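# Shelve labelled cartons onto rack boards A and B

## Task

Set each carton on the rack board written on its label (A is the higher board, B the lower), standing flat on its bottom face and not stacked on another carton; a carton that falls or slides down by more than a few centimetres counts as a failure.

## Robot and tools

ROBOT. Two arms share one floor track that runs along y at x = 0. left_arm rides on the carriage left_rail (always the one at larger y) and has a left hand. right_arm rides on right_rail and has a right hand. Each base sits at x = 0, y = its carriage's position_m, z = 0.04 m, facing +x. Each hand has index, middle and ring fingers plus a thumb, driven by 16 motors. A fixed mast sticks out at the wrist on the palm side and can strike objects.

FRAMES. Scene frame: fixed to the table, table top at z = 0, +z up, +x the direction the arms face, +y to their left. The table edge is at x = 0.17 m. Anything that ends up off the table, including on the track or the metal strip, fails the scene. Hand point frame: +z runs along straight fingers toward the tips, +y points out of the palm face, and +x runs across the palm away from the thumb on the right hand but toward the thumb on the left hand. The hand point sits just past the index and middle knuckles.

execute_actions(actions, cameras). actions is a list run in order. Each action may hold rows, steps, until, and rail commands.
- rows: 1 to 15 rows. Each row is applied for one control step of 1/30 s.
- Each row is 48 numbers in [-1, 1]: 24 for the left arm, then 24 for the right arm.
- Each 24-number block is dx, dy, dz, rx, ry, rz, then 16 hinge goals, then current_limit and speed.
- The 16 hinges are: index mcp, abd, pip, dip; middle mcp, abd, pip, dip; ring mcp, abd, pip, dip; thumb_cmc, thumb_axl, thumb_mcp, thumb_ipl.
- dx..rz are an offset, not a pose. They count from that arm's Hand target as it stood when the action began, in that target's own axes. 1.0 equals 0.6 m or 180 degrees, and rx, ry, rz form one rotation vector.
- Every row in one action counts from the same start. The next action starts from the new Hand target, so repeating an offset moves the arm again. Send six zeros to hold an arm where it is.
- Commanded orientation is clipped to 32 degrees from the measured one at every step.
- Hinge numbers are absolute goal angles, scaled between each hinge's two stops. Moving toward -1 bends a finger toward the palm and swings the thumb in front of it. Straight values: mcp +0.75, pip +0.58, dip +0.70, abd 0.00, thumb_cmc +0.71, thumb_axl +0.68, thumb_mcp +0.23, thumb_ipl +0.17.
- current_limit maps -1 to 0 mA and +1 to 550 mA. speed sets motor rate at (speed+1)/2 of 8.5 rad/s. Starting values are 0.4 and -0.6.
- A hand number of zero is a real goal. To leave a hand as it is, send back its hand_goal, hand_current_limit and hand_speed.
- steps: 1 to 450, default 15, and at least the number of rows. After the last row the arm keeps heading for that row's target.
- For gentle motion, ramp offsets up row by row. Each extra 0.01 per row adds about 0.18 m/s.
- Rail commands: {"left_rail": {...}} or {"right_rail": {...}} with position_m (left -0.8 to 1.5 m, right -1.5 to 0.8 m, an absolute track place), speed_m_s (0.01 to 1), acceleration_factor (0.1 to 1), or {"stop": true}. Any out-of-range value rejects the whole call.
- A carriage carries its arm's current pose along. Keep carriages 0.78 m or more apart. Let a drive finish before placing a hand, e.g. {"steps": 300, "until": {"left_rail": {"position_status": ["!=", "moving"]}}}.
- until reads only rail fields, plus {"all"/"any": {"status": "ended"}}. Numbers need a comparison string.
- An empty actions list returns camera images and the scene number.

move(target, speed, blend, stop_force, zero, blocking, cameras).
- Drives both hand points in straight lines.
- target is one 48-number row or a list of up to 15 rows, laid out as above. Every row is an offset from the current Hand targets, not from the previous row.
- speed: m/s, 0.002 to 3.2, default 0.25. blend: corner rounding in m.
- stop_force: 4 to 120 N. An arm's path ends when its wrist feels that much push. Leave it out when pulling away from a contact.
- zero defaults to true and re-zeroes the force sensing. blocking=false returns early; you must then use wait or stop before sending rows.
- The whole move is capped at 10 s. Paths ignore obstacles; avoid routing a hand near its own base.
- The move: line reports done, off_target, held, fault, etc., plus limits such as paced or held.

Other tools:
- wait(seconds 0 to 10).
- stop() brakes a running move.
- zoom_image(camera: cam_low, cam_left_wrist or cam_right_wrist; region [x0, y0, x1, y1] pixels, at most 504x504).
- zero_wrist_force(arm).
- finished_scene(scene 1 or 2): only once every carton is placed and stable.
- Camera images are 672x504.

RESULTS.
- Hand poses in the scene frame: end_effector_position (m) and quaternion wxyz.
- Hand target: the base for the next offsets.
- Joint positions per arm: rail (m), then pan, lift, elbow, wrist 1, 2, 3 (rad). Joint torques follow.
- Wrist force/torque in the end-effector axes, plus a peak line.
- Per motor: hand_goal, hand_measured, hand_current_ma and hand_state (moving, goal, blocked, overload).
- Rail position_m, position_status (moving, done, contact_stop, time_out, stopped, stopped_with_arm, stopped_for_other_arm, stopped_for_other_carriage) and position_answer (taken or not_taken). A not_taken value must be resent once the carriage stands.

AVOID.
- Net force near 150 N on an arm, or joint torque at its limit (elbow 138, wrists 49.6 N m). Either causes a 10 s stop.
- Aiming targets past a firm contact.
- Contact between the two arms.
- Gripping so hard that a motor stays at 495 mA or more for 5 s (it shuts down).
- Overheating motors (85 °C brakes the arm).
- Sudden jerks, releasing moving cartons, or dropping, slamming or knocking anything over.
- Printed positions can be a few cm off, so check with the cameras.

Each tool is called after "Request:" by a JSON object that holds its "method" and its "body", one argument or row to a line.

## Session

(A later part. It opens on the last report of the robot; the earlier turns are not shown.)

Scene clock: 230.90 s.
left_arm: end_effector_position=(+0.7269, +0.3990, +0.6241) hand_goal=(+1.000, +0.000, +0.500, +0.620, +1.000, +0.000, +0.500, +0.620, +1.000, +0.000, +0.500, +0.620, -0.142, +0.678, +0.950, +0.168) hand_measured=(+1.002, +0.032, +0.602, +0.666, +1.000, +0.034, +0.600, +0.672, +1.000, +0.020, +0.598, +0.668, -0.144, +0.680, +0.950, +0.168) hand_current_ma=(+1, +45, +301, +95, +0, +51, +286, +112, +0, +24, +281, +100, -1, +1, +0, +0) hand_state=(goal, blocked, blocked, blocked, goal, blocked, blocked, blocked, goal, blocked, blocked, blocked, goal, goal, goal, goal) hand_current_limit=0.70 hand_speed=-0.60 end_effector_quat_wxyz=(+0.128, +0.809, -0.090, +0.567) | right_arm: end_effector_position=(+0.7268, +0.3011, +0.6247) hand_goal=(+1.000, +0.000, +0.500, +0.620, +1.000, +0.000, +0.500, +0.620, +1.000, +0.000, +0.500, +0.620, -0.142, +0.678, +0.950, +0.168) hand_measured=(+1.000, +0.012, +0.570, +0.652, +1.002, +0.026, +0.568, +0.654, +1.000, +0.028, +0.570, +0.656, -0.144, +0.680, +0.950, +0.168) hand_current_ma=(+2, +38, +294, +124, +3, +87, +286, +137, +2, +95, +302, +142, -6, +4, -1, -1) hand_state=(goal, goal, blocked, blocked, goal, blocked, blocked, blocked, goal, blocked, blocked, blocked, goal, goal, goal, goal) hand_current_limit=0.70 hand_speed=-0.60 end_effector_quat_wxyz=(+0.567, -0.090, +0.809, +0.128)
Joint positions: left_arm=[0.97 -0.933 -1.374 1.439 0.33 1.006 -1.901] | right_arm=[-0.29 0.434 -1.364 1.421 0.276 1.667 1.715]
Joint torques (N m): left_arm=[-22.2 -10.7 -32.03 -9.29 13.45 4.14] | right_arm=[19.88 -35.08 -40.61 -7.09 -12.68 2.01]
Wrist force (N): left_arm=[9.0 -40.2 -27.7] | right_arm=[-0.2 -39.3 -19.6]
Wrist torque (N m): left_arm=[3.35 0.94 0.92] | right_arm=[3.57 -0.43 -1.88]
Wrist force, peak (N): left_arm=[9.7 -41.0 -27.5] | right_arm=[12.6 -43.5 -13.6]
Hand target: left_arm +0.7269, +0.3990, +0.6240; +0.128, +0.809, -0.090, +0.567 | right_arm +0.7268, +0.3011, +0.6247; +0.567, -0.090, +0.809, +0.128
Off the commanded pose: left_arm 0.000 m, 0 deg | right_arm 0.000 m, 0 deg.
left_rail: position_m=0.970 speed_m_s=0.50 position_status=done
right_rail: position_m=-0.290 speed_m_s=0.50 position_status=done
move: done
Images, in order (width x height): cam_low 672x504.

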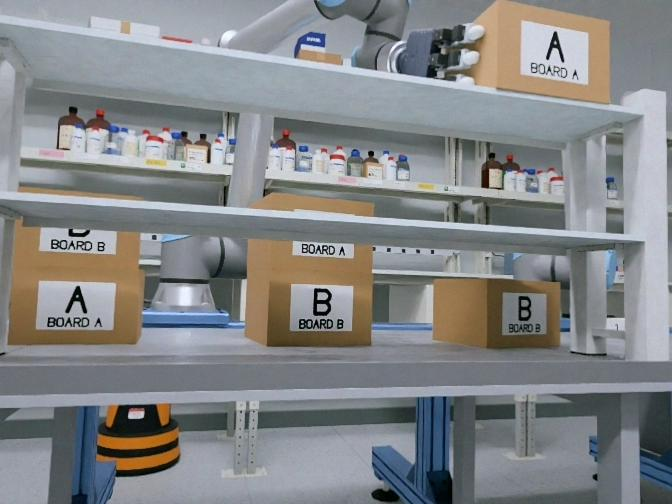

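Request:
{"method": "move", "body": {
  "target": [
    [0,-0.0396,-0.0129,0,0,0,1,0,0.5,0.62,1,0,0.5,0.62,1,0,0.5,0.62,-0.143,0.678,0.95,0.168,0.7,-0.6,0,-0.04755,-0.01545,0,0,0,1,0,0.5,0.62,1,0,0.5,0.62,1,0,0.5,0.62,-0.143,0.678,0.95,0.168,0.7,-0.6]
  ],
  "speed": 0.03,
  "cameras": ["all"]
}}

Scene clock: 234.93 s.
left_arm: end_effector_position=(+0.7269, +0.4237, +0.6241) hand_goal=(+1.000, +0.000, +0.500, +0.620, +1.000, +0.000, +0.500, +0.620, +1.000, +0.000, +0.500, +0.620, -0.142, +0.678, +0.950, +0.168) hand_measured=(+1.000, -0.002, +0.502, +0.622, +1.000, -0.002, +0.502, +0.624, +1.000, -0.002, +0.502, +0.622, -0.144, +0.680, +0.950, +0.168) hand_current_ma=(+0, +0, +1, +1, +0, +0, +2, +2, +0, +0, +2, +2, -1, +1, +0, +0) hand_state=(goal, goal, goal, goal, goal, goal, goal, goal, goal, goal, goal, goal, goal, goal, goal, goal) hand_current_limit=0.70 hand_speed=-0.60 end_effector_quat_wxyz=(+0.128, +0.809, -0.090, +0.567) | right_arm: end_effector_position=(+0.7268, +0.2714, +0.6247) hand_goal=(+1.000, +0.000, +0.500, +0.620, +1.000, +0.000, +0.500, +0.620, +1.000, +0.000, +0.500, +0.620, -0.142, +0.678, +0.950, +0.168) hand_measured=(+1.000, -0.002, +0.502, +0.622, +1.000, -0.002, +0.502, +0.622, +1.000, -0.002, +0.504, +0.624, -0.144, +0.680, +0.950, +0.168) hand_current_ma=(+0, -3, +9, +9, +0, -3, +7, +8, +0, -3, +9, +10, -6, +4, -1, -1) hand_state=(goal, goal, goal, goal, goal, goal, goal, goal, goal, goal, goal, goal, goal, goal, goal, goal) hand_current_limit=0.70 hand_speed=-0.60 end_effector_quat_wxyz=(+0.567, -0.090, +0.809, +0.128)
Joint positions: left_arm=[0.97 -0.91 -1.4 1.47 0.319 1.027 -1.891] | right_arm=[-0.29 0.392 -1.396 1.459 0.269 1.627 1.701]
Joint torques (N m): left_arm=[14.56 -75.38 -30.89 -3.33 1.71 3.67] | right_arm=[-13.76 -77.67 -37.84 -3.03 -1.94 -2.79]
Wrist force (N): left_arm=[0.4 0.2 1.3] | right_arm=[0.9 1.5 0.9]
Wrist torque (N m): left_arm=[0.08 0.04 -0.15] | right_arm=[0.30 -0.22 0.10]
Wrist force, peak (N): left_arm=[9.1 -41.3 -27.5] | right_arm=[0.4 -39.9 -19.8]
Hand target: left_arm +0.7269, +0.4240, +0.6241; +0.128, +0.809, -0.090, +0.567 | right_arm +0.7268, +0.2711, +0.6247; +0.567, -0.090, +0.809, +0.128
Off the commanded pose: left_arm 0.000 m, 0 deg | right_arm 0.000 m, 0 deg.
left_rail: position_m=0.970 speed_m_s=0.50 position_status=done
right_rail: position_m=-0.290 speed_m_s=0.50 position_status=done
move: done

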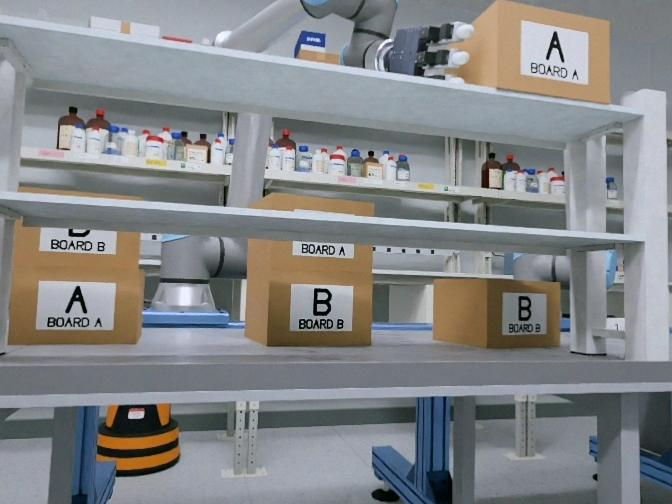

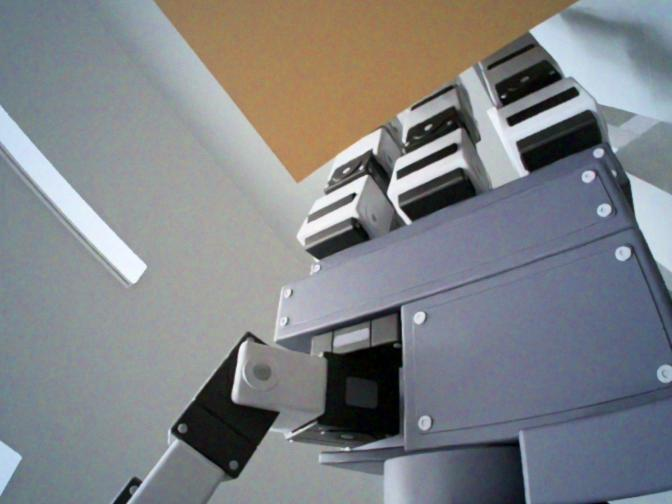

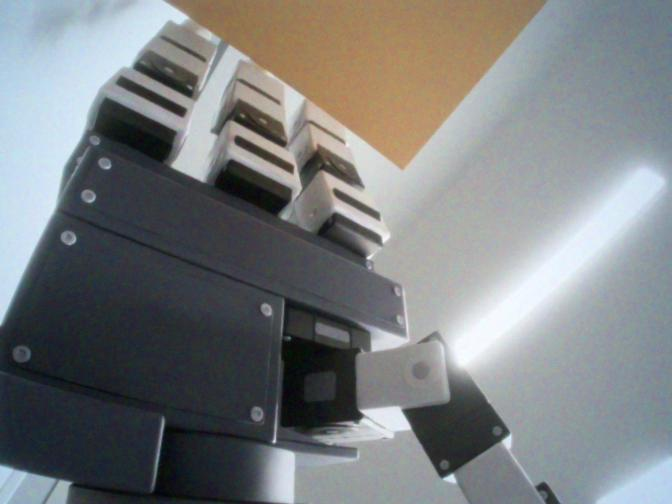

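Request:
{"method": "move", "body": {
  "target": [
    [-0.1445,0.1317,-0.4054,0,0,0,1,0,0.5,0.62,1,0,0.5,0.62,1,0,0.5,0.62,-0.143,0.678,0.95,0.168,0.7,-0.6,0.1445,0.1317,-0.4054,0,0,0,1,0,0.5,0.62,1,0,0.5,0.62,1,0,0.5,0.62,-0.143,0.678,0.95,0.168,0.7,-0.6],
    [-0.4357,-0.1192,-0.4315,0,0,0,1,0,0.5,0.62,1,0,0.5,0.62,1,0,0.5,0.62,-0.143,0.678,0.95,0.168,0.7,-0.6,0.4373,0.2452,-0.3125,0,0,0,1,0,0.5,0.62,1,0,0.5,0.62,1,0,0.5,0.62,-0.143,0.678,0.95,0.168,0.7,-0.6]
  ],
  "speed": [0.09, 0.12],
  "blend": [0.02, 0],
  "cameras": ["cam_low"]
}}

Request:
{"method": "zoom_image", "body": {
  "camera": "cam_low",
  "region": [425, 270, 495, 355]
}}

Request:
{"method": "zoom_image", "body": {
  "camera": "cam_low",
  "region": [495, 270, 565, 355]
}}

Scene clock: 245.23 s.
left_arm: end_effector_position=(+0.4270, +0.5717, +0.4550) hand_goal=(+1.000, +0.000, +0.500, +0.620, +1.000, +0.000, +0.500, +0.620, +1.000, +0.000, +0.500, +0.620, -0.142, +0.678, +0.950, +0.168) hand_measured=(+1.000, -0.002, +0.502, +0.622, +1.000, -0.002, +0.502, +0.624, +1.000, -0.002, +0.502, +0.622, -0.144, +0.680, +0.950, +0.168) hand_current_ma=(+0, +0, +1, +1, +0, -1, +2, +2, +0, +0, +2, +2, -1, +1, +0, +0) hand_state=(goal, goal, goal, goal, goal, goal, goal, goal, goal, goal, goal, goal, goal, goal, goal, goal) hand_current_limit=0.70 hand_speed=-0.60 end_effector_quat_wxyz=(+0.128, +0.809, -0.090, +0.567) | right_arm: end_effector_position=(+0.4269, +0.3530, +0.4547) hand_goal=(+1.000, +0.000, +0.500, +0.620, +1.000, +0.000, +0.500, +0.620, +1.000, +0.000, +0.500, +0.620, -0.142, +0.678, +0.950, +0.168) hand_measured=(+1.000, -0.002, +0.502, +0.622, +1.000, -0.002, +0.502, +0.622, +1.000, -0.002, +0.502, +0.624, -0.144, +0.680, +0.950, +0.168) hand_current_ma=(+0, -3, +9, +9, +0, -3, +7, +8, +0, -3, +9, +10, -6, +4, -1, -1) hand_state=(goal, goal, goal, goal, goal, goal, goal, goal, goal, goal, goal, goal, goal, goal, goal, goal) hand_current_limit=0.70 hand_speed=-0.60 end_effector_quat_wxyz=(+0.567, -0.090, +0.809, +0.128)
Joint positions: left_arm=[0.97 -1.382 -1.883 2.241 0.246 0.608 -2.198] | right_arm=[-0.29 0.809 -1.538 1.926 -0.019 2.02 1.848]
Joint torques (N m): left_arm=[-9.91 -28.36 -28.29 -2.13 -4.11 2.06] | right_arm=[17.96 -27.79 -34.14 -2.79 3 3.43]
Wrist force (N): left_arm=[0.6 -0.4 1.3] | right_arm=[0.9 1.9 0.0]
Wrist torque (N m): left_arm=[0.00 0.03 0.02] | right_arm=[0.29 -0.24 -0.05]
Wrist force, peak (N): left_arm=[0.5 0.3 2.1] | right_arm=[1.7 2.4 0.0]
Hand target: left_arm +0.4269, +0.5718, +0.4549; +0.128, +0.809, -0.090, +0.567 | right_arm +0.4269, +0.3531, +0.4545; +0.567, -0.090, +0.809, +0.128
Off the commanded pose: left_arm 0.000 m, 0 deg | right_arm 0.000 m, 0 deg.
left_rail: position_m=0.970 speed_m_s=0.50 position_status=done
right_rail: position_m=-0.290 speed_m_s=0.50 position_status=done
move: done
Images, in order (width x height): cam_low 672x504.

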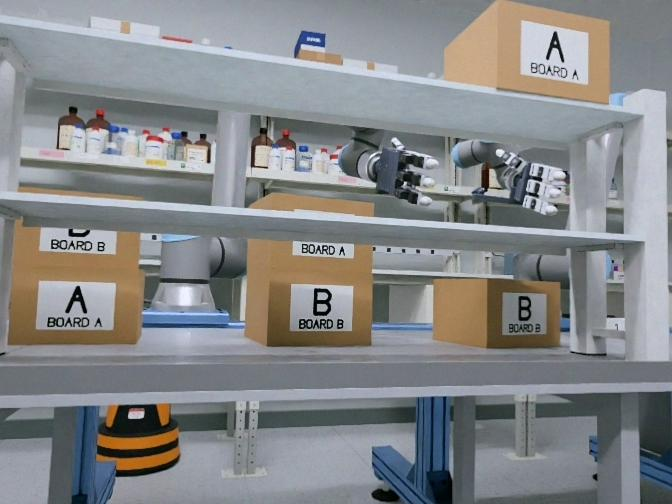

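Scaled by 5.929.

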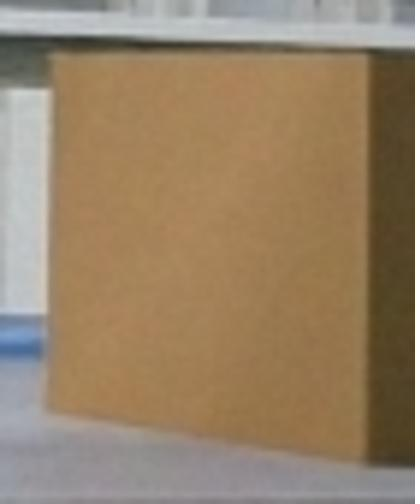

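Scaled by 5.929.

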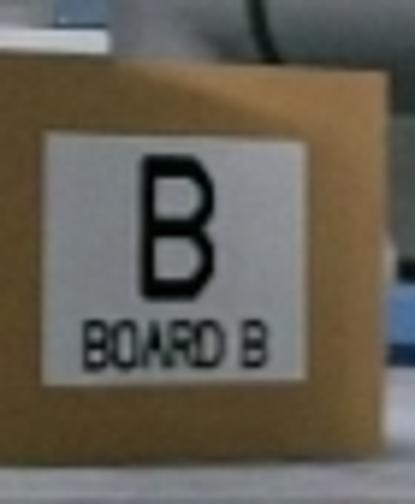

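Request:
{"method": "move", "body": {
  "target": [
    [-0.4661,-0.0321,0.2054,0,0,0,1,0,0.5,0.62,1,0,0.5,0.62,1,0,0.5,0.62,-0.143,0.678,0.95,0.168,0.7,-0.6,0.4654,-0.0588,0.1965,0,0,0,1,0,0.5,0.62,1,0,0.5,0.62,1,0,0.5,0.62,-0.143,0.678,0.95,0.168,0.7,-0.6]
  ],
  "speed": 0.07,
  "stop_force": 15
}}

Request:
{"method": "move", "body": {
  "target": [
    [0,0.1427,0.0464,0,0,0,1,0,0.5,0.62,1,0,0.5,0.62,1,0,0.5,0.62,-0.143,0.678,0.95,0.168,0.7,-0.6,0,0.1427,0.0464,0,0,0,1,0,0.5,0.62,1,0,0.5,0.62,1,0,0.5,0.62,-0.143,0.678,0.95,0.168,0.7,-0.6]
  ],
  "speed": 0.025,
  "stop_force": 10,
  "cameras": ["all"]
}}

Scene clock: 272.23 s.
left_arm: end_effector_position=(+0.4448, +0.5546, +0.1871) hand_goal=(+1.000, +0.000, +0.500, +0.620, +1.000, +0.000, +0.500, +0.620, +1.000, +0.000, +0.500, +0.620, -0.142, +0.678, +0.950, +0.168) hand_measured=(+1.000, +0.006, +0.504, +0.622, +1.000, -0.002, +0.502, +0.624, +1.000, -0.002, +0.502, +0.622, -0.144, +0.680, +0.950, +0.168) hand_current_ma=(+0, +4, +2, +1, +0, -1, +2, +2, +0, +0, +2, +2, -1, +1, +0, +0) hand_state=(goal, goal, goal, goal, goal, goal, goal, goal, goal, goal, goal, goal, goal, goal, goal, goal) hand_current_limit=0.70 hand_speed=-0.60 end_effector_quat_wxyz=(+0.128, +0.809, -0.090, +0.567) | right_arm: end_effector_position=(+0.4448, +0.3566, +0.2073) hand_goal=(+1.000, +0.000, +0.500, +0.620, +1.000, +0.000, +0.500, +0.620, +1.000, +0.000, +0.500, +0.620, -0.142, +0.678, +0.950, +0.168) hand_measured=(+1.000, -0.002, +0.502, +0.622, +1.000, -0.002, +0.502, +0.622, +1.000, -0.002, +0.502, +0.624, -0.144, +0.680, +0.950, +0.168) hand_current_ma=(+0, -4, +9, +9, +0, -4, +7, +8, +0, -5, +9, +10, -7, +5, -1, -1) hand_state=(goal, goal, goal, goal, goal, goal, goal, goal, goal, goal, goal, goal, goal, goal, goal, goal) hand_current_limit=0.70 hand_speed=-0.60 end_effector_quat_wxyz=(+0.568, -0.089, +0.808, +0.129)
Joint positions: left_arm=[0.97 -1.335 -1.442 2.474 -0.463 0.648 -2.153] | right_arm=[-0.29 0.788 -1.257 2.123 -0.505 2.001 1.84]
Joint torques (N m): left_arm=[12.07 -10.73 -11.62 -2.35 1.86 4.18] | right_arm=[0.75 -59.42 -27.74 -0.58 0.64 0.31]
Wrist force (N): left_arm=[1.3 0.0 0.0] | right_arm=[0.5 1.2 0.6]
Wrist torque (N m): left_arm=[0.26 0.17 -0.06] | right_arm=[0.16 -0.24 0.12]
Wrist force, peak (N): left_arm=[1.1 0.2 2.0] | right_arm=[1.3 2.5 -0.2]
Hand target: left_arm +0.4448, +0.5546, +0.1871; +0.128, +0.809, -0.090, +0.567 (not the last commanded pose) | right_arm +0.4448, +0.3566, +0.2073; +0.568, -0.089, +0.808, +0.129 (not the last commanded pose)
Off the commanded pose: left_arm 0.037 m, 0 deg | right_arm 0.057 m, 0 deg.
FORCE FAULT: contact force on the right arm reached its limit, and that arm stopped for 10 seconds. The contact can be on any part of that arm, not only on its tool. That arm's remaining commands of this call were not run. That arm's target is now where it stood when the stop ended, not its last command. That arm accepts commands again.
left_rail: position_m=0.970 speed_m_s=0.50 position_status=done
right_rail: position_m=-0.290 speed_m_s=0.50 position_status=done
move: fault (right_arm), off_target (left_arm; braked at the fault stop of right_arm)

not run: an earlier result of this reply reported a stop or a fault. Calls in your next reply go to the robot.

Request:
{"method": "execute_actions", "body": {
  "actions": []
}}

Scene clock: 276.10 s.
left_arm: end_effector_position=(+0.4448, +0.5546, +0.1871) hand_goal=(+1.000, +0.000, +0.500, +0.620, +1.000, +0.000, +0.500, +0.620, +1.000, +0.000, +0.500, +0.620, -0.142, +0.678, +0.950, +0.168) hand_measured=(+1.000, +0.006, +0.504, +0.622, +1.000, -0.002, +0.502, +0.624, +1.000, -0.002, +0.502, +0.622, -0.144, +0.680, +0.950, +0.168) hand_current_ma=(+0, +4, +2, +1, +0, -1, +2, +2, +0, +0, +2, +2, -1, +1, +0, +0) hand_state=(goal, goal, goal, goal, goal, goal, goal, goal, goal, goal, goal, goal, goal, goal, goal, goal) hand_current_limit=0.70 hand_speed=-0.60 end_effector_quat_wxyz=(+0.128, +0.809, -0.090, +0.567) | right_arm: end_effector_position=(+0.4448, +0.3566, +0.2073) hand_goal=(+1.000, +0.000, +0.500, +0.620, +1.000, +0.000, +0.500, +0.620, +1.000, +0.000, +0.500, +0.620, -0.142, +0.678, +0.950, +0.168) hand_measured=(+1.000, -0.002, +0.502, +0.622, +1.000, -0.002, +0.502, +0.622, +1.000, -0.002, +0.502, +0.624, -0.144, +0.680, +0.950, +0.168) hand_current_ma=(+0, -4, +9, +9, +0, -4, +7, +8, +0, -5, +9, +10, -7, +5, -1, -1) hand_state=(goal, goal, goal, goal, goal, goal, goal, goal, goal, goal, goal, goal, goal, goal, goal, goal) hand_current_limit=0.70 hand_speed=-0.60 end_effector_quat_wxyz=(+0.568, -0.089, +0.808, +0.129)
Joint positions: left_arm=[0.97 -1.335 -1.442 2.474 -0.463 0.648 -2.153] | right_arm=[-0.29 0.788 -1.257 2.123 -0.505 2.001 1.84]
Joint velocities: within noise
Joint torques (N m): left_arm=[14.02 -12.72 -10.38 -2.31 1.89 4.1] | right_arm=[-1.93 -57.75 -19.77 -0.73 0.6 0.43]
Wrist force (N): left_arm=[1.7 0.1 -0.3] | right_arm=[0.5 1.0 0.6]
Wrist torque (N m): left_arm=[0.29 0.12 -0.03] | right_arm=[0.14 -0.24 0.11]
Wrist force, peak (N): left_arm=[2.2 -0.5 -0.4] | right_arm=[0.6 1.7 0.7]
Hand target: left_arm +0.4448, +0.5546, +0.1871; +0.128, +0.809, -0.090, +0.567 (not the last commanded pose) | right_arm +0.4448, +0.3566, +0.2073; +0.568, -0.089, +0.808, +0.129 (not the last commanded pose)
Off the commanded pose: left_arm 0.037 m, 0 deg | right_arm 0.057 m, 0 deg.
left_rail: position_m=0.970 speed_m_s=0.50 position_status=done
right_rail: position_m=-0.290 speed_m_s=0.50 position_status=done

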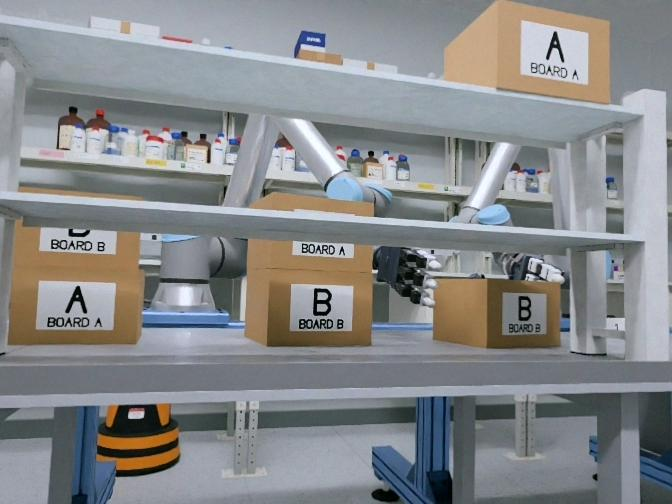

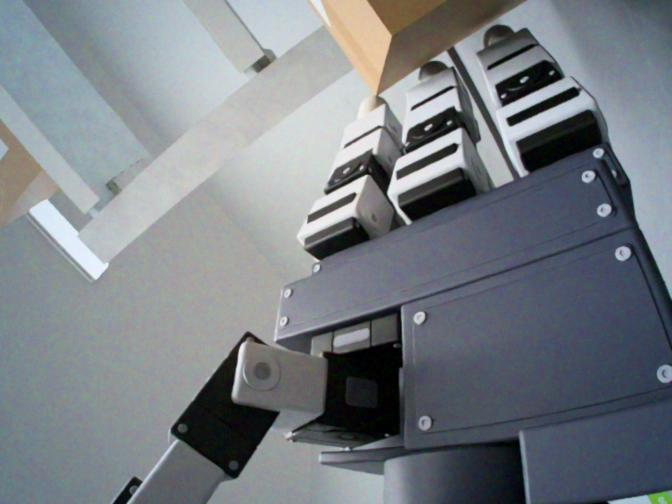

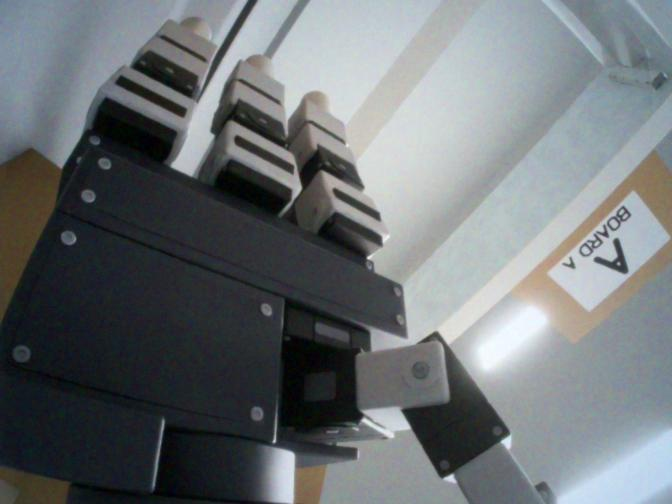

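Request:
{"method": "zoom_image", "body": {
  "camera": "cam_left_wrist",
  "region": [472, 354, 672, 504]
}}

Request:
{"method": "zoom_image", "body": {
  "camera": "cam_right_wrist",
  "region": [0, 0, 200, 504]
}}

Request:
{"method": "zoom_image", "body": {
  "camera": "cam_low",
  "region": [320, 130, 460, 350]
}}

Scaled by 2.520 from the camera's 672x504 image, which has a finer 960x720 frame.

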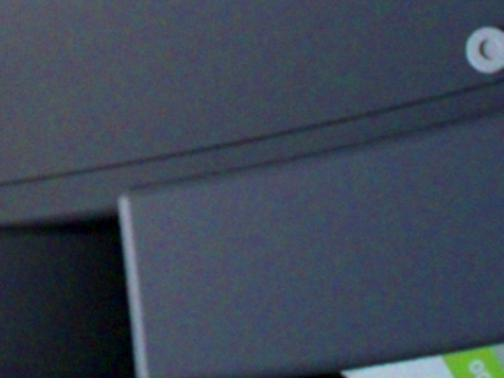

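Scaled by 1.000.

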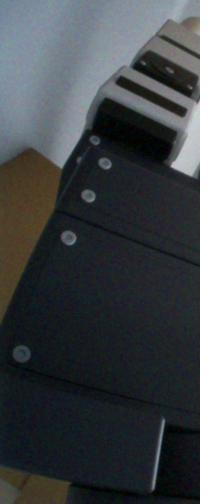

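Scaled by 2.291.

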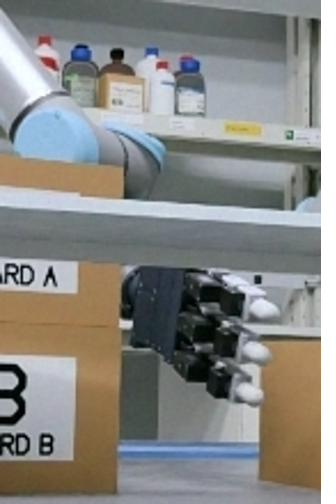

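Request:
{"method": "move", "body": {
  "target": [
    [0.4698,0.0528,-0.1626,0,0,0,1,0,0.5,0.62,1,0,0.5,0.62,1,0,0.5,0.62,-0.143,0.678,0.95,0.168,0.7,-0.6,-0.4698,0.0528,-0.1626,0,0,0,1,0,0.5,0.62,1,0,0.5,0.62,1,0,0.5,0.62,-0.143,0.678,0.95,0.168,0.7,-0.6]
  ],
  "speed": 0.08,
  "cameras": ["all"]
}}

Request:
{"method": "zoom_image", "body": {
  "camera": "cam_low",
  "region": [230, 180, 390, 360]
}}

Scene clock: 317.07 s.
left_arm: end_effector_position=(+0.4446, +0.5545, +0.4868) hand_goal=(+1.000, +0.000, +0.500, +0.620, +1.000, +0.000, +0.500, +0.620, +1.000, +0.000, +0.500, +0.620, -0.142, +0.678, +0.950, +0.168) hand_measured=(+1.000, -0.002, +0.502, +0.622, +1.000, -0.002, +0.502, +0.624, +1.000, -0.002, +0.502, +0.622, -0.144, +0.680, +0.950, +0.168) hand_current_ma=(+0, +0, +1, +1, +0, -1, +2, +2, +0, -1, +2, +2, -1, +1, +0, +0) hand_state=(goal, goal, goal, goal, goal, goal, goal, goal, goal, goal, goal, goal, goal, goal, goal, goal) hand_current_limit=0.70 hand_speed=-0.60 end_effector_quat_wxyz=(+0.128, +0.809, -0.090, +0.567) | right_arm: end_effector_position=(+0.4437, +0.3558, +0.5070) hand_goal=(+1.000, +0.000, +0.500, +0.620, +1.000, +0.000, +0.500, +0.620, +1.000, +0.000, +0.500, +0.620, -0.142, +0.678, +0.950, +0.168) hand_measured=(+1.000, -0.002, +0.502, +0.622, +1.000, -0.002, +0.502, +0.622, +1.000, -0.002, +0.502, +0.624, -0.144, +0.680, +0.950, +0.168) hand_current_ma=(+0, -4, +9, +9, +0, -4, +7, +8, +0, -5, +9, +10, -7, +5, -1, -1) hand_state=(goal, goal, goal, goal, goal, goal, goal, goal, goal, goal, goal, goal, goal, goal, goal, goal) hand_current_limit=0.70 hand_speed=-0.60 end_effector_quat_wxyz=(+0.568, -0.089, +0.808, +0.129)
Joint positions: left_arm=[0.97 -1.336 -1.857 2.161 0.265 0.647 -2.154] | right_arm=[-0.29 0.789 -1.553 1.846 0.067 2.001 1.841]
Joint torques (N m): left_arm=[-11.49 -27.76 -45.51 3.48 -3.98 -3.11] | right_arm=[17.83 -62 -48.66 1.48 3.04 3.12]
Wrist force (N): left_arm=[0.7 0.0 1.5] | right_arm=[0.7 1.7 0.1]
Wrist torque (N m): left_arm=[0.04 -0.01 0.04] | right_arm=[0.30 -0.18 0.09]
Wrist force, peak (N): left_arm=[0.8 -0.2 2.2] | right_arm=[1.1 2.3 -0.3]
Hand target: left_arm +0.4446, +0.5545, +0.4870; +0.128, +0.809, -0.090, +0.567 | right_arm +0.4437, +0.3558, +0.5072; +0.568, -0.089, +0.808, +0.129
Off the commanded pose: left_arm 0.000 m, 0 deg | right_arm 0.000 m, 0 deg.
left_rail: position_m=0.970 speed_m_s=0.50 position_status=done
right_rail: position_m=-0.290 speed_m_s=0.50 position_status=done
move: done

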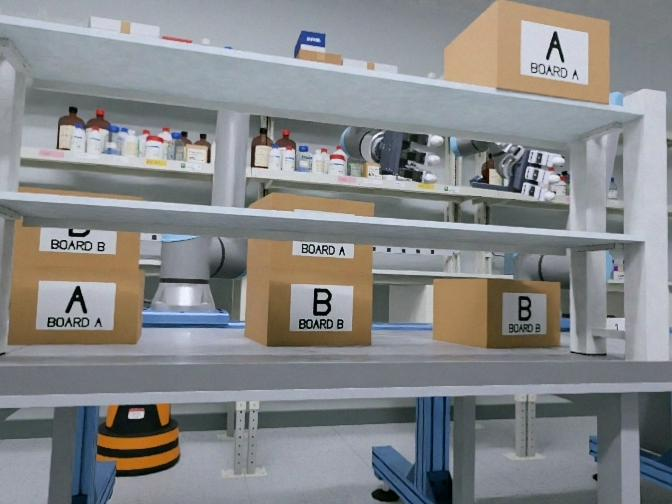

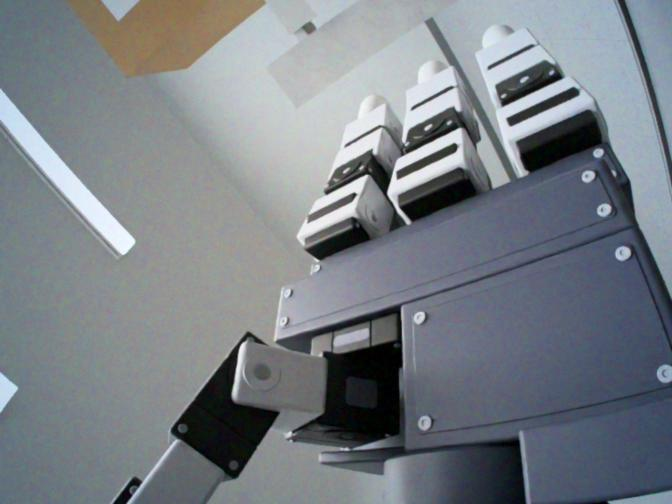

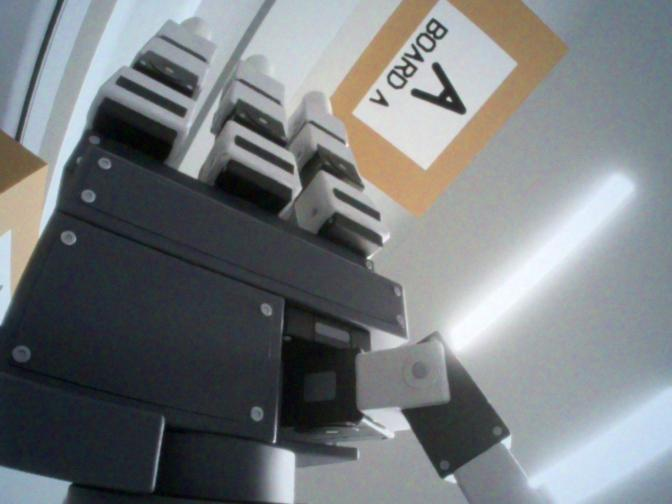

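Scaled by 2.800.

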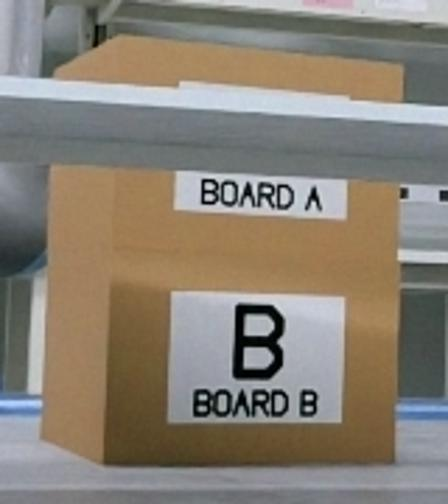

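Request:
{"method": "execute_actions", "body": {
  "actions": []
}}

Scene clock: 333.10 s.
left_arm: end_effector_position=(+0.4446, +0.5545, +0.4870) hand_goal=(+1.000, +0.000, +0.500, +0.620, +1.000, +0.000, +0.500, +0.620, +1.000, +0.000, +0.500, +0.620, -0.142, +0.678, +0.950, +0.168) hand_measured=(+1.000, -0.002, +0.502, +0.622, +1.000, -0.002, +0.502, +0.624, +1.000, -0.002, +0.502, +0.622, -0.144, +0.680, +0.950, +0.168) hand_current_ma=(+0, +0, +1, +1, +0, -1, +2, +2, +0, -1, +2, +2, -1, +1, +0, +0) hand_state=(goal, goal, goal, goal, goal, goal, goal, goal, goal, goal, goal, goal, goal, goal, goal, goal) hand_current_limit=0.70 hand_speed=-0.60 end_effector_quat_wxyz=(+0.128, +0.809, -0.090, +0.567) | right_arm: end_effector_position=(+0.4437, +0.3558, +0.5072) hand_goal=(+1.000, +0.000, +0.500, +0.620, +1.000, +0.000, +0.500, +0.620, +1.000, +0.000, +0.500, +0.620, -0.142, +0.678, +0.950, +0.168) hand_measured=(+1.000, -0.002, +0.502, +0.622, +1.000, -0.002, +0.502, +0.622, +1.000, -0.002, +0.502, +0.624, -0.144, +0.680, +0.950, +0.168) hand_current_ma=(+0, -4, +9, +9, +0, -4, +7, +8, +0, -5, +9, +10, -7, +5, -1, -1) hand_state=(goal, goal, goal, goal, goal, goal, goal, goal, goal, goal, goal, goal, goal, goal, goal, goal) hand_current_limit=0.70 hand_speed=-0.60 end_effector_quat_wxyz=(+0.568, -0.089, +0.808, +0.129)
Joint positions: left_arm=[0.97 -1.336 -1.858 2.161 0.266 0.647 -2.154] | right_arm=[-0.29 0.789 -1.553 1.846 0.068 2.001 1.841]
Joint velocities: within noise
Joint torques (N m): left_arm=[-9.48 -27.07 -46.18 4.38 -3.91 -3.3] | right_arm=[18.6 -62.16 -49.48 1.59 2.73 3.4]
Wrist force (N): left_arm=[0.8 -0.1 1.5] | right_arm=[1.2 1.9 0.1]
Wrist torque (N m): left_arm=[0.04 -0.01 0.06] | right_arm=[0.33 -0.24 0.14]
Wrist force, peak (N): left_arm=[0.7 -0.1 2.1] | right_arm=[0.9 2.1 0.1]
Hand target: left_arm +0.4446, +0.5545, +0.4870; +0.128, +0.809, -0.090, +0.567 | right_arm +0.4437, +0.3558, +0.5072; +0.568, -0.089, +0.808, +0.129
Off the commanded pose: left_arm 0.000 m, 0 deg | right_arm 0.000 m, 0 deg.
left_rail: position_m=0.970 speed_m_s=0.50 position_status=done
right_rail: position_m=-0.290 speed_m_s=0.50 position_status=done

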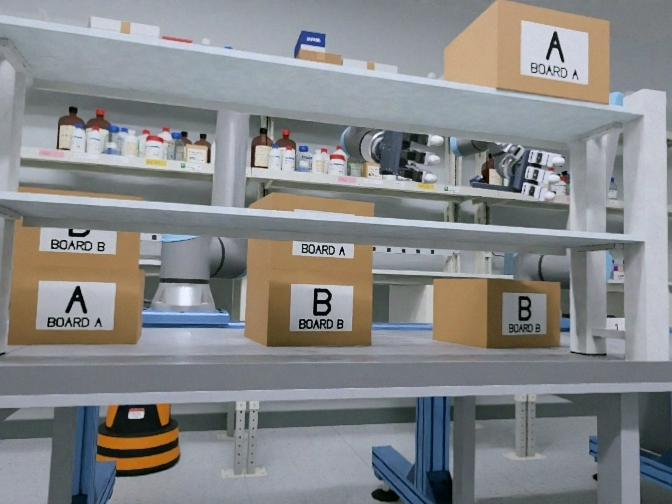

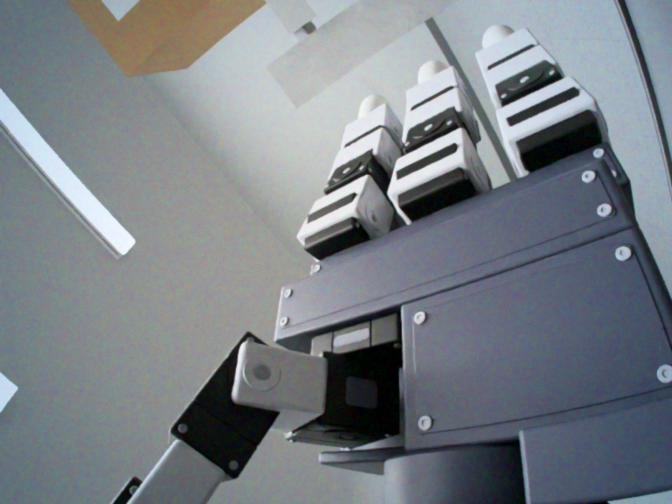

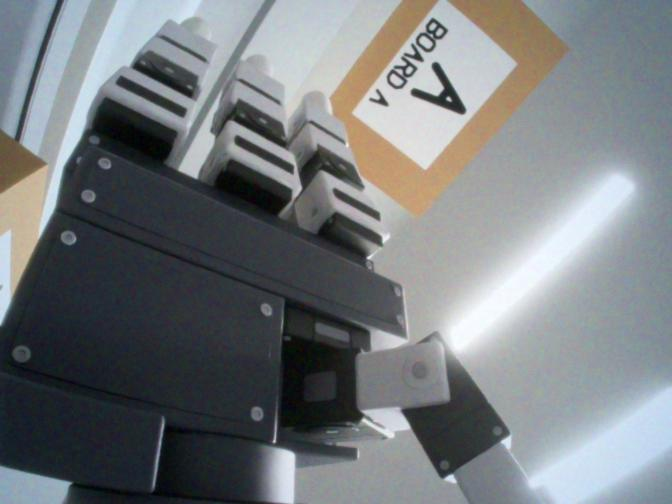

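Request:
{"method": "execute_actions", "body": {
  "actions": [
    {"right_rail":{"position_m":-0.72,"speed_m_s":0.45,"acceleration_factor":0.5},"steps":150,"until":{"right_rail":{"position_status":["!=","moving"]}}},
    {"steps":20},
    {"left_rail":{"position_m":0.54,"speed_m_s":0.45,"acceleration_factor":0.5},"steps":150,"until":{"left_rail":{"position_status":["!=","moving"]}}}
  ],
  "cameras": ["all"]
}}

Scene clock: 347.30 s.
left_arm: end_effector_position=(+0.4446, +0.5545, +0.4870) hand_goal=(+1.000, +0.000, +0.500, +0.620, +1.000, +0.000, +0.500, +0.620, +1.000, +0.000, +0.500, +0.620, -0.142, +0.678, +0.950, +0.168) hand_measured=(+1.000, -0.002, +0.502, +0.622, +1.000, -0.002, +0.502, +0.624, +1.000, -0.002, +0.502, +0.622, -0.144, +0.680, +0.950, +0.168) hand_current_ma=(+0, +0, +1, +1, +0, -1, +2, +2, +0, -1, +2, +2, -1, +1, +0, +0) hand_state=(goal, goal, goal, goal, goal, goal, goal, goal, goal, goal, goal, goal, goal, goal, goal, goal) hand_current_limit=0.70 hand_speed=-0.60 end_effector_quat_wxyz=(+0.128, +0.809, -0.090, +0.567) | right_arm: end_effector_position=(+0.4437, +0.3558, +0.5072) hand_goal=(+1.000, +0.000, +0.500, +0.620, +1.000, +0.000, +0.500, +0.620, +1.000, +0.000, +0.500, +0.620, -0.142, +0.678, +0.950, +0.168) hand_measured=(+1.000, -0.002, +0.502, +0.622, +1.000, -0.002, +0.502, +0.622, +1.000, -0.002, +0.502, +0.624, -0.144, +0.680, +0.950, +0.168) hand_current_ma=(+0, -4, +9, +9, +0, -4, +7, +8, +0, -5, +9, +10, -7, +5, -1, -1) hand_state=(goal, goal, goal, goal, goal, goal, goal, goal, goal, goal, goal, goal, goal, goal, goal, goal) hand_current_limit=0.70 hand_speed=-0.60 end_effector_quat_wxyz=(+0.568, -0.089, +0.808, +0.129)
Joint positions: left_arm=[0.97 -1.336 -1.858 2.161 0.266 0.647 -2.154] | right_arm=[-0.29 0.789 -1.553 1.846 0.068 2.001 1.841]
Joint torques (N m): left_arm=[-10.12 -27.53 -45.06 4 -3.82 -3.33] | right_arm=[18.19 -63.49 -48.82 1.57 2.87 3.39]
Wrist force (N): left_arm=[0.8 -0.1 1.7] | right_arm=[1.1 1.6 0.1]
Wrist torque (N m): left_arm=[0.02 -0.01 0.05] | right_arm=[0.29 -0.23 0.13]
Wrist force, peak (N): left_arm=[0.7 -0.3 2.1] | right_arm=[1.1 2.1 0.2]
Hand target: left_arm +0.4446, +0.5545, +0.4870; +0.128, +0.809, -0.090, +0.567 | right_arm +0.4437, +0.3558, +0.5072; +0.568, -0.089, +0.808, +0.129
Off the commanded pose: left_arm 0.000 m, 0 deg | right_arm 0.000 m, 0 deg.
left_rail: position_m=0.970 speed_m_s=0.45 position_status=stopped_for_other_arm position_answer=taken
right_rail: position_m=-0.290 speed_m_s=0.45 position_status=stopped_for_other_arm position_answer=taken

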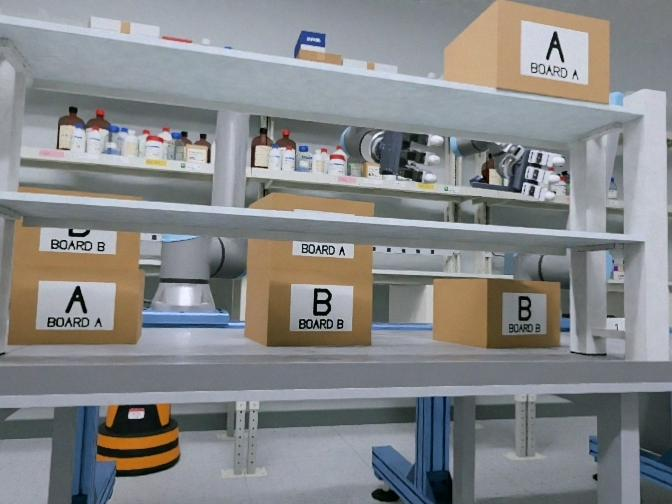

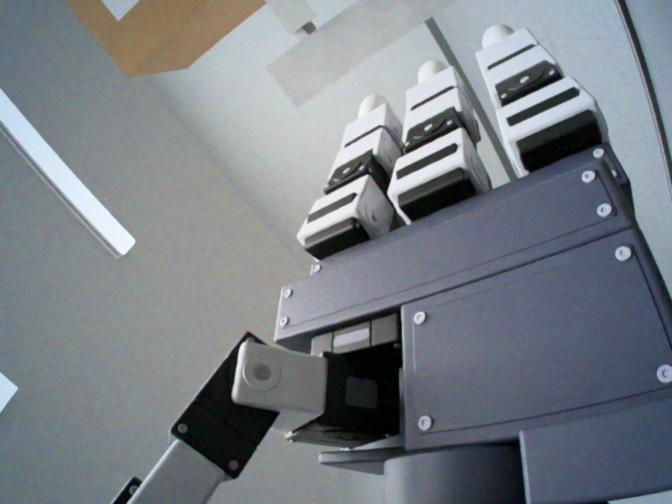

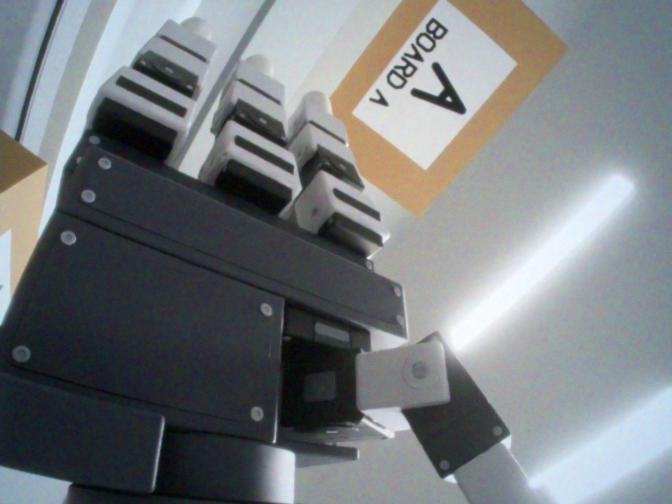

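Request:
{"method": "move", "body": {
  "target": [0,0,0,0,0,0,1,0,0.5,0.62,1,0,0.5,0.62,1,0,0.5,0.62,-0.143,0.678,0.95,0.168,0.7,-0.6,0,-0.1902,-0.0618,0,0,0,1,0,0.5,0.62,1,0,0.5,0.62,1,0,0.5,0.62,-0.143,0.678,0.95,0.168,0.7,-0.6],
  "speed": 0.1
}}

Request:
{"method": "execute_actions", "body": {
  "actions": [
    {"right_rail":{"position_m":-0.72,"speed_m_s":0.45,"acceleration_factor":0.5},"steps":150,"until":{"right_rail":{"position_status":["!=","moving"]}}},
    {"steps":20},
    {"left_rail":{"position_m":0.54,"speed_m_s":0.45,"acceleration_factor":0.5},"steps":150,"until":{"left_rail":{"position_status":["!=","moving"]}}}
  ],
  "cameras": ["all"]
}}

Scene clock: 353.27 s.
left_arm: end_effector_position=(+0.4446, +0.5545, +0.4870) hand_goal=(+1.000, +0.000, +0.500, +0.620, +1.000, +0.000, +0.500, +0.620, +1.000, +0.000, +0.500, +0.620, -0.142, +0.678, +0.950, +0.168) hand_measured=(+1.000, -0.002, +0.502, +0.622, +1.000, -0.002, +0.502, +0.624, +1.000, -0.002, +0.502, +0.622, -0.144, +0.680, +0.950, +0.168) hand_current_ma=(+0, +0, +1, +1, +0, -1, +2, +2, +0, -1, +2, +2, -1, +1, +0, +0) hand_state=(goal, goal, goal, goal, goal, goal, goal, goal, goal, goal, goal, goal, goal, goal, goal, goal) hand_current_limit=0.70 hand_speed=-0.60 end_effector_quat_wxyz=(+0.128, +0.809, -0.090, +0.567) | right_arm: end_effector_position=(+0.4436, +0.2360, +0.5069) hand_goal=(+1.000, +0.000, +0.500, +0.620, +1.000, +0.000, +0.500, +0.620, +1.000, +0.000, +0.500, +0.620, -0.142, +0.678, +0.950, +0.168) hand_measured=(+1.000, -0.002, +0.502, +0.622, +1.000, -0.002, +0.502, +0.622, +1.000, -0.002, +0.502, +0.624, -0.144, +0.680, +0.950, +0.168) hand_current_ma=(+0, -4, +8, +8, +0, -4, +7, +8, +0, -5, +9, +10, -7, +5, -1, -1) hand_state=(goal, goal, goal, goal, goal, goal, goal, goal, goal, goal, goal, goal, goal, goal, goal, goal) hand_current_limit=0.70 hand_speed=-0.60 end_effector_quat_wxyz=(+0.568, -0.089, +0.808, +0.129)
Joint positions: left_arm=[0.97 -1.336 -1.858 2.161 0.266 0.647 -2.154] | right_arm=[-0.29 0.587 -1.745 2.02 0.062 1.812 1.768]
Joint torques (N m): left_arm=[-10.42 -20.99 -45.25 4.35 -3.73 -3.29] | right_arm=[-17.83 -46.28 -36.18 1.17 -1.52 -2.6]
Wrist force (N): left_arm=[0.5 0.0 1.7] | right_arm=[1.4 1.2 0.9]
Wrist torque (N m): left_arm=[0.02 0.04 0.02] | right_arm=[0.10 -0.31 0.26]
Wrist force, peak (N): left_arm=[0.9 -0.4 2.2] | right_arm=[1.9 1.6 1.2]
Hand target: left_arm +0.4446, +0.5545, +0.4870; +0.128, +0.809, -0.090, +0.567 | right_arm +0.4436, +0.2358, +0.5069; +0.568, -0.089, +0.808, +0.129
Off the commanded pose: left_arm 0.000 m, 0 deg | right_arm 0.000 m, 0 deg.
left_rail: position_m=0.970 speed_m_s=0.45 position_status=stopped_for_other_arm position_answer=taken
right_rail: position_m=-0.290 speed_m_s=0.45 position_status=stopped_for_other_arm position_answer=taken
move: done

Scene clock: 358.47 s.
left_arm: end_effector_position=(+0.4445, +0.1245, +0.4870) hand_goal=(+1.000, +0.000, +0.500, +0.620, +1.000, +0.000, +0.500, +0.620, +1.000, +0.000, +0.500, +0.620, -0.142, +0.678, +0.950, +0.168) hand_measured=(+1.000, -0.002, +0.502, +0.622, +1.000, -0.002, +0.502, +0.624, +1.000, -0.002, +0.502, +0.622, -0.144, +0.680, +0.950, +0.168) hand_current_ma=(+0, -1, +1, +1, +0, -1, +2, +2, +0, -1, +2, +2, -1, +1, +0, +0) hand_state=(goal, goal, goal, goal, goal, goal, goal, goal, goal, goal, goal, goal, goal, goal, goal, goal) hand_current_limit=0.70 hand_speed=-0.60 end_effector_quat_wxyz=(+0.128, +0.809, -0.090, +0.567) | right_arm: end_effector_position=(+0.4436, -0.1942, +0.5069) hand_goal=(+1.000, +0.000, +0.500, +0.620, +1.000, +0.000, +0.500, +0.620, +1.000, +0.000, +0.500, +0.620, -0.142, +0.678, +0.950, +0.168) hand_measured=(+1.000, -0.002, +0.502, +0.622, +1.000, -0.002, +0.502, +0.622, +1.000, -0.002, +0.502, +0.624, -0.144, +0.680, +0.950, +0.168) hand_current_ma=(+0, -4, +8, +8, +0, -4, +7, +8, +0, -5, +8, +9, -7, +5, -1, -1) hand_state=(goal, goal, goal, goal, goal, goal, goal, goal, goal, goal, goal, goal, goal, goal, goal, goal) hand_current_limit=0.70 hand_speed=-0.60 end_effector_quat_wxyz=(+0.568, -0.089, +0.808, +0.129)
Joint positions: left_arm=[0.54 -1.336 -1.858 2.161 0.266 0.647 -2.154] | right_arm=[-0.72 0.587 -1.745 2.021 0.062 1.811 1.768]
Joint torques (N m): left_arm=[3.93 -16.02 -39.62 -0.32 -1.14 -3.46] | right_arm=[-1.55 -15.63 -48.7 -2.49 -0.09 -2.64]
Wrist force (N): left_arm=[0.3 -0.1 1.4] | right_arm=[1.2 1.2 1.1]
Wrist torque (N m): left_arm=[0.04 0.05 0.01] | right_arm=[0.08 -0.29 0.25]
Wrist force, peak (N): left_arm=[1.0 0.1 2.1] | right_arm=[1.6 2.1 1.4]
Hand target: left_arm +0.4446, +0.1245, +0.4870; +0.128, +0.809, -0.090, +0.567 | right_arm +0.4436, -0.1942, +0.5069; +0.568, -0.089, +0.808, +0.129
Off the commanded pose: left_arm 0.000 m, 0 deg | right_arm 0.000 m, 0 deg.
left_rail: position_m=0.540 speed_m_s=0.45 position_status=done
right_rail: position_m=-0.720 speed_m_s=0.45 position_status=done

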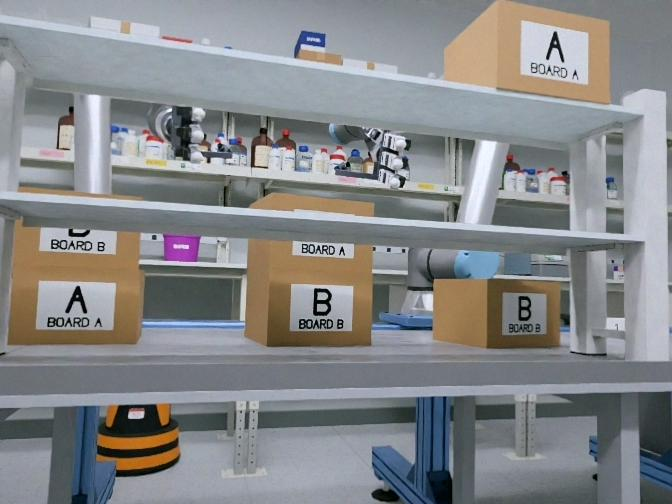

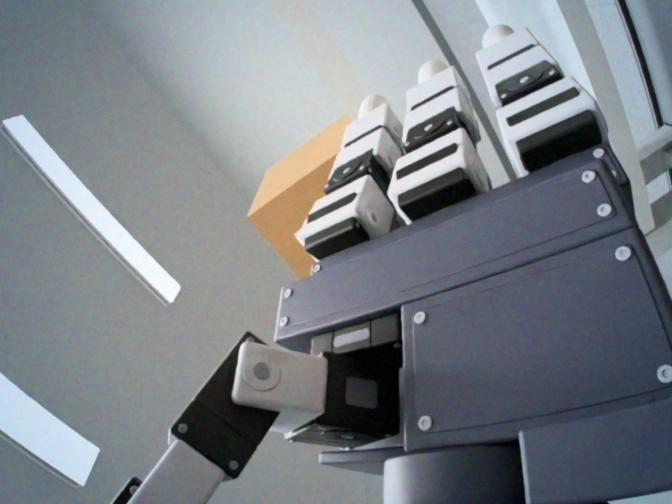

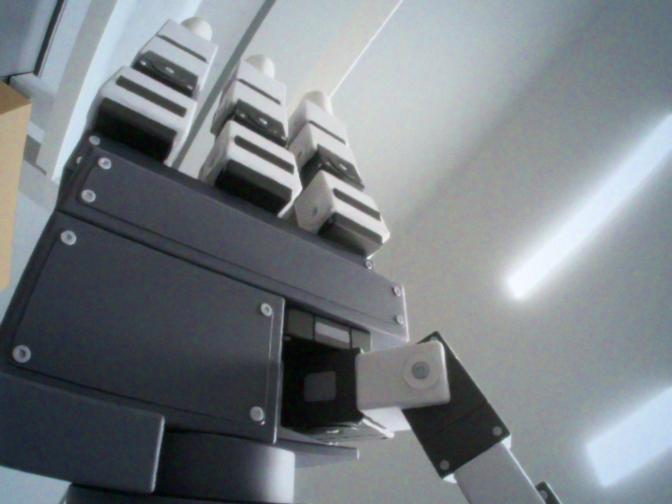

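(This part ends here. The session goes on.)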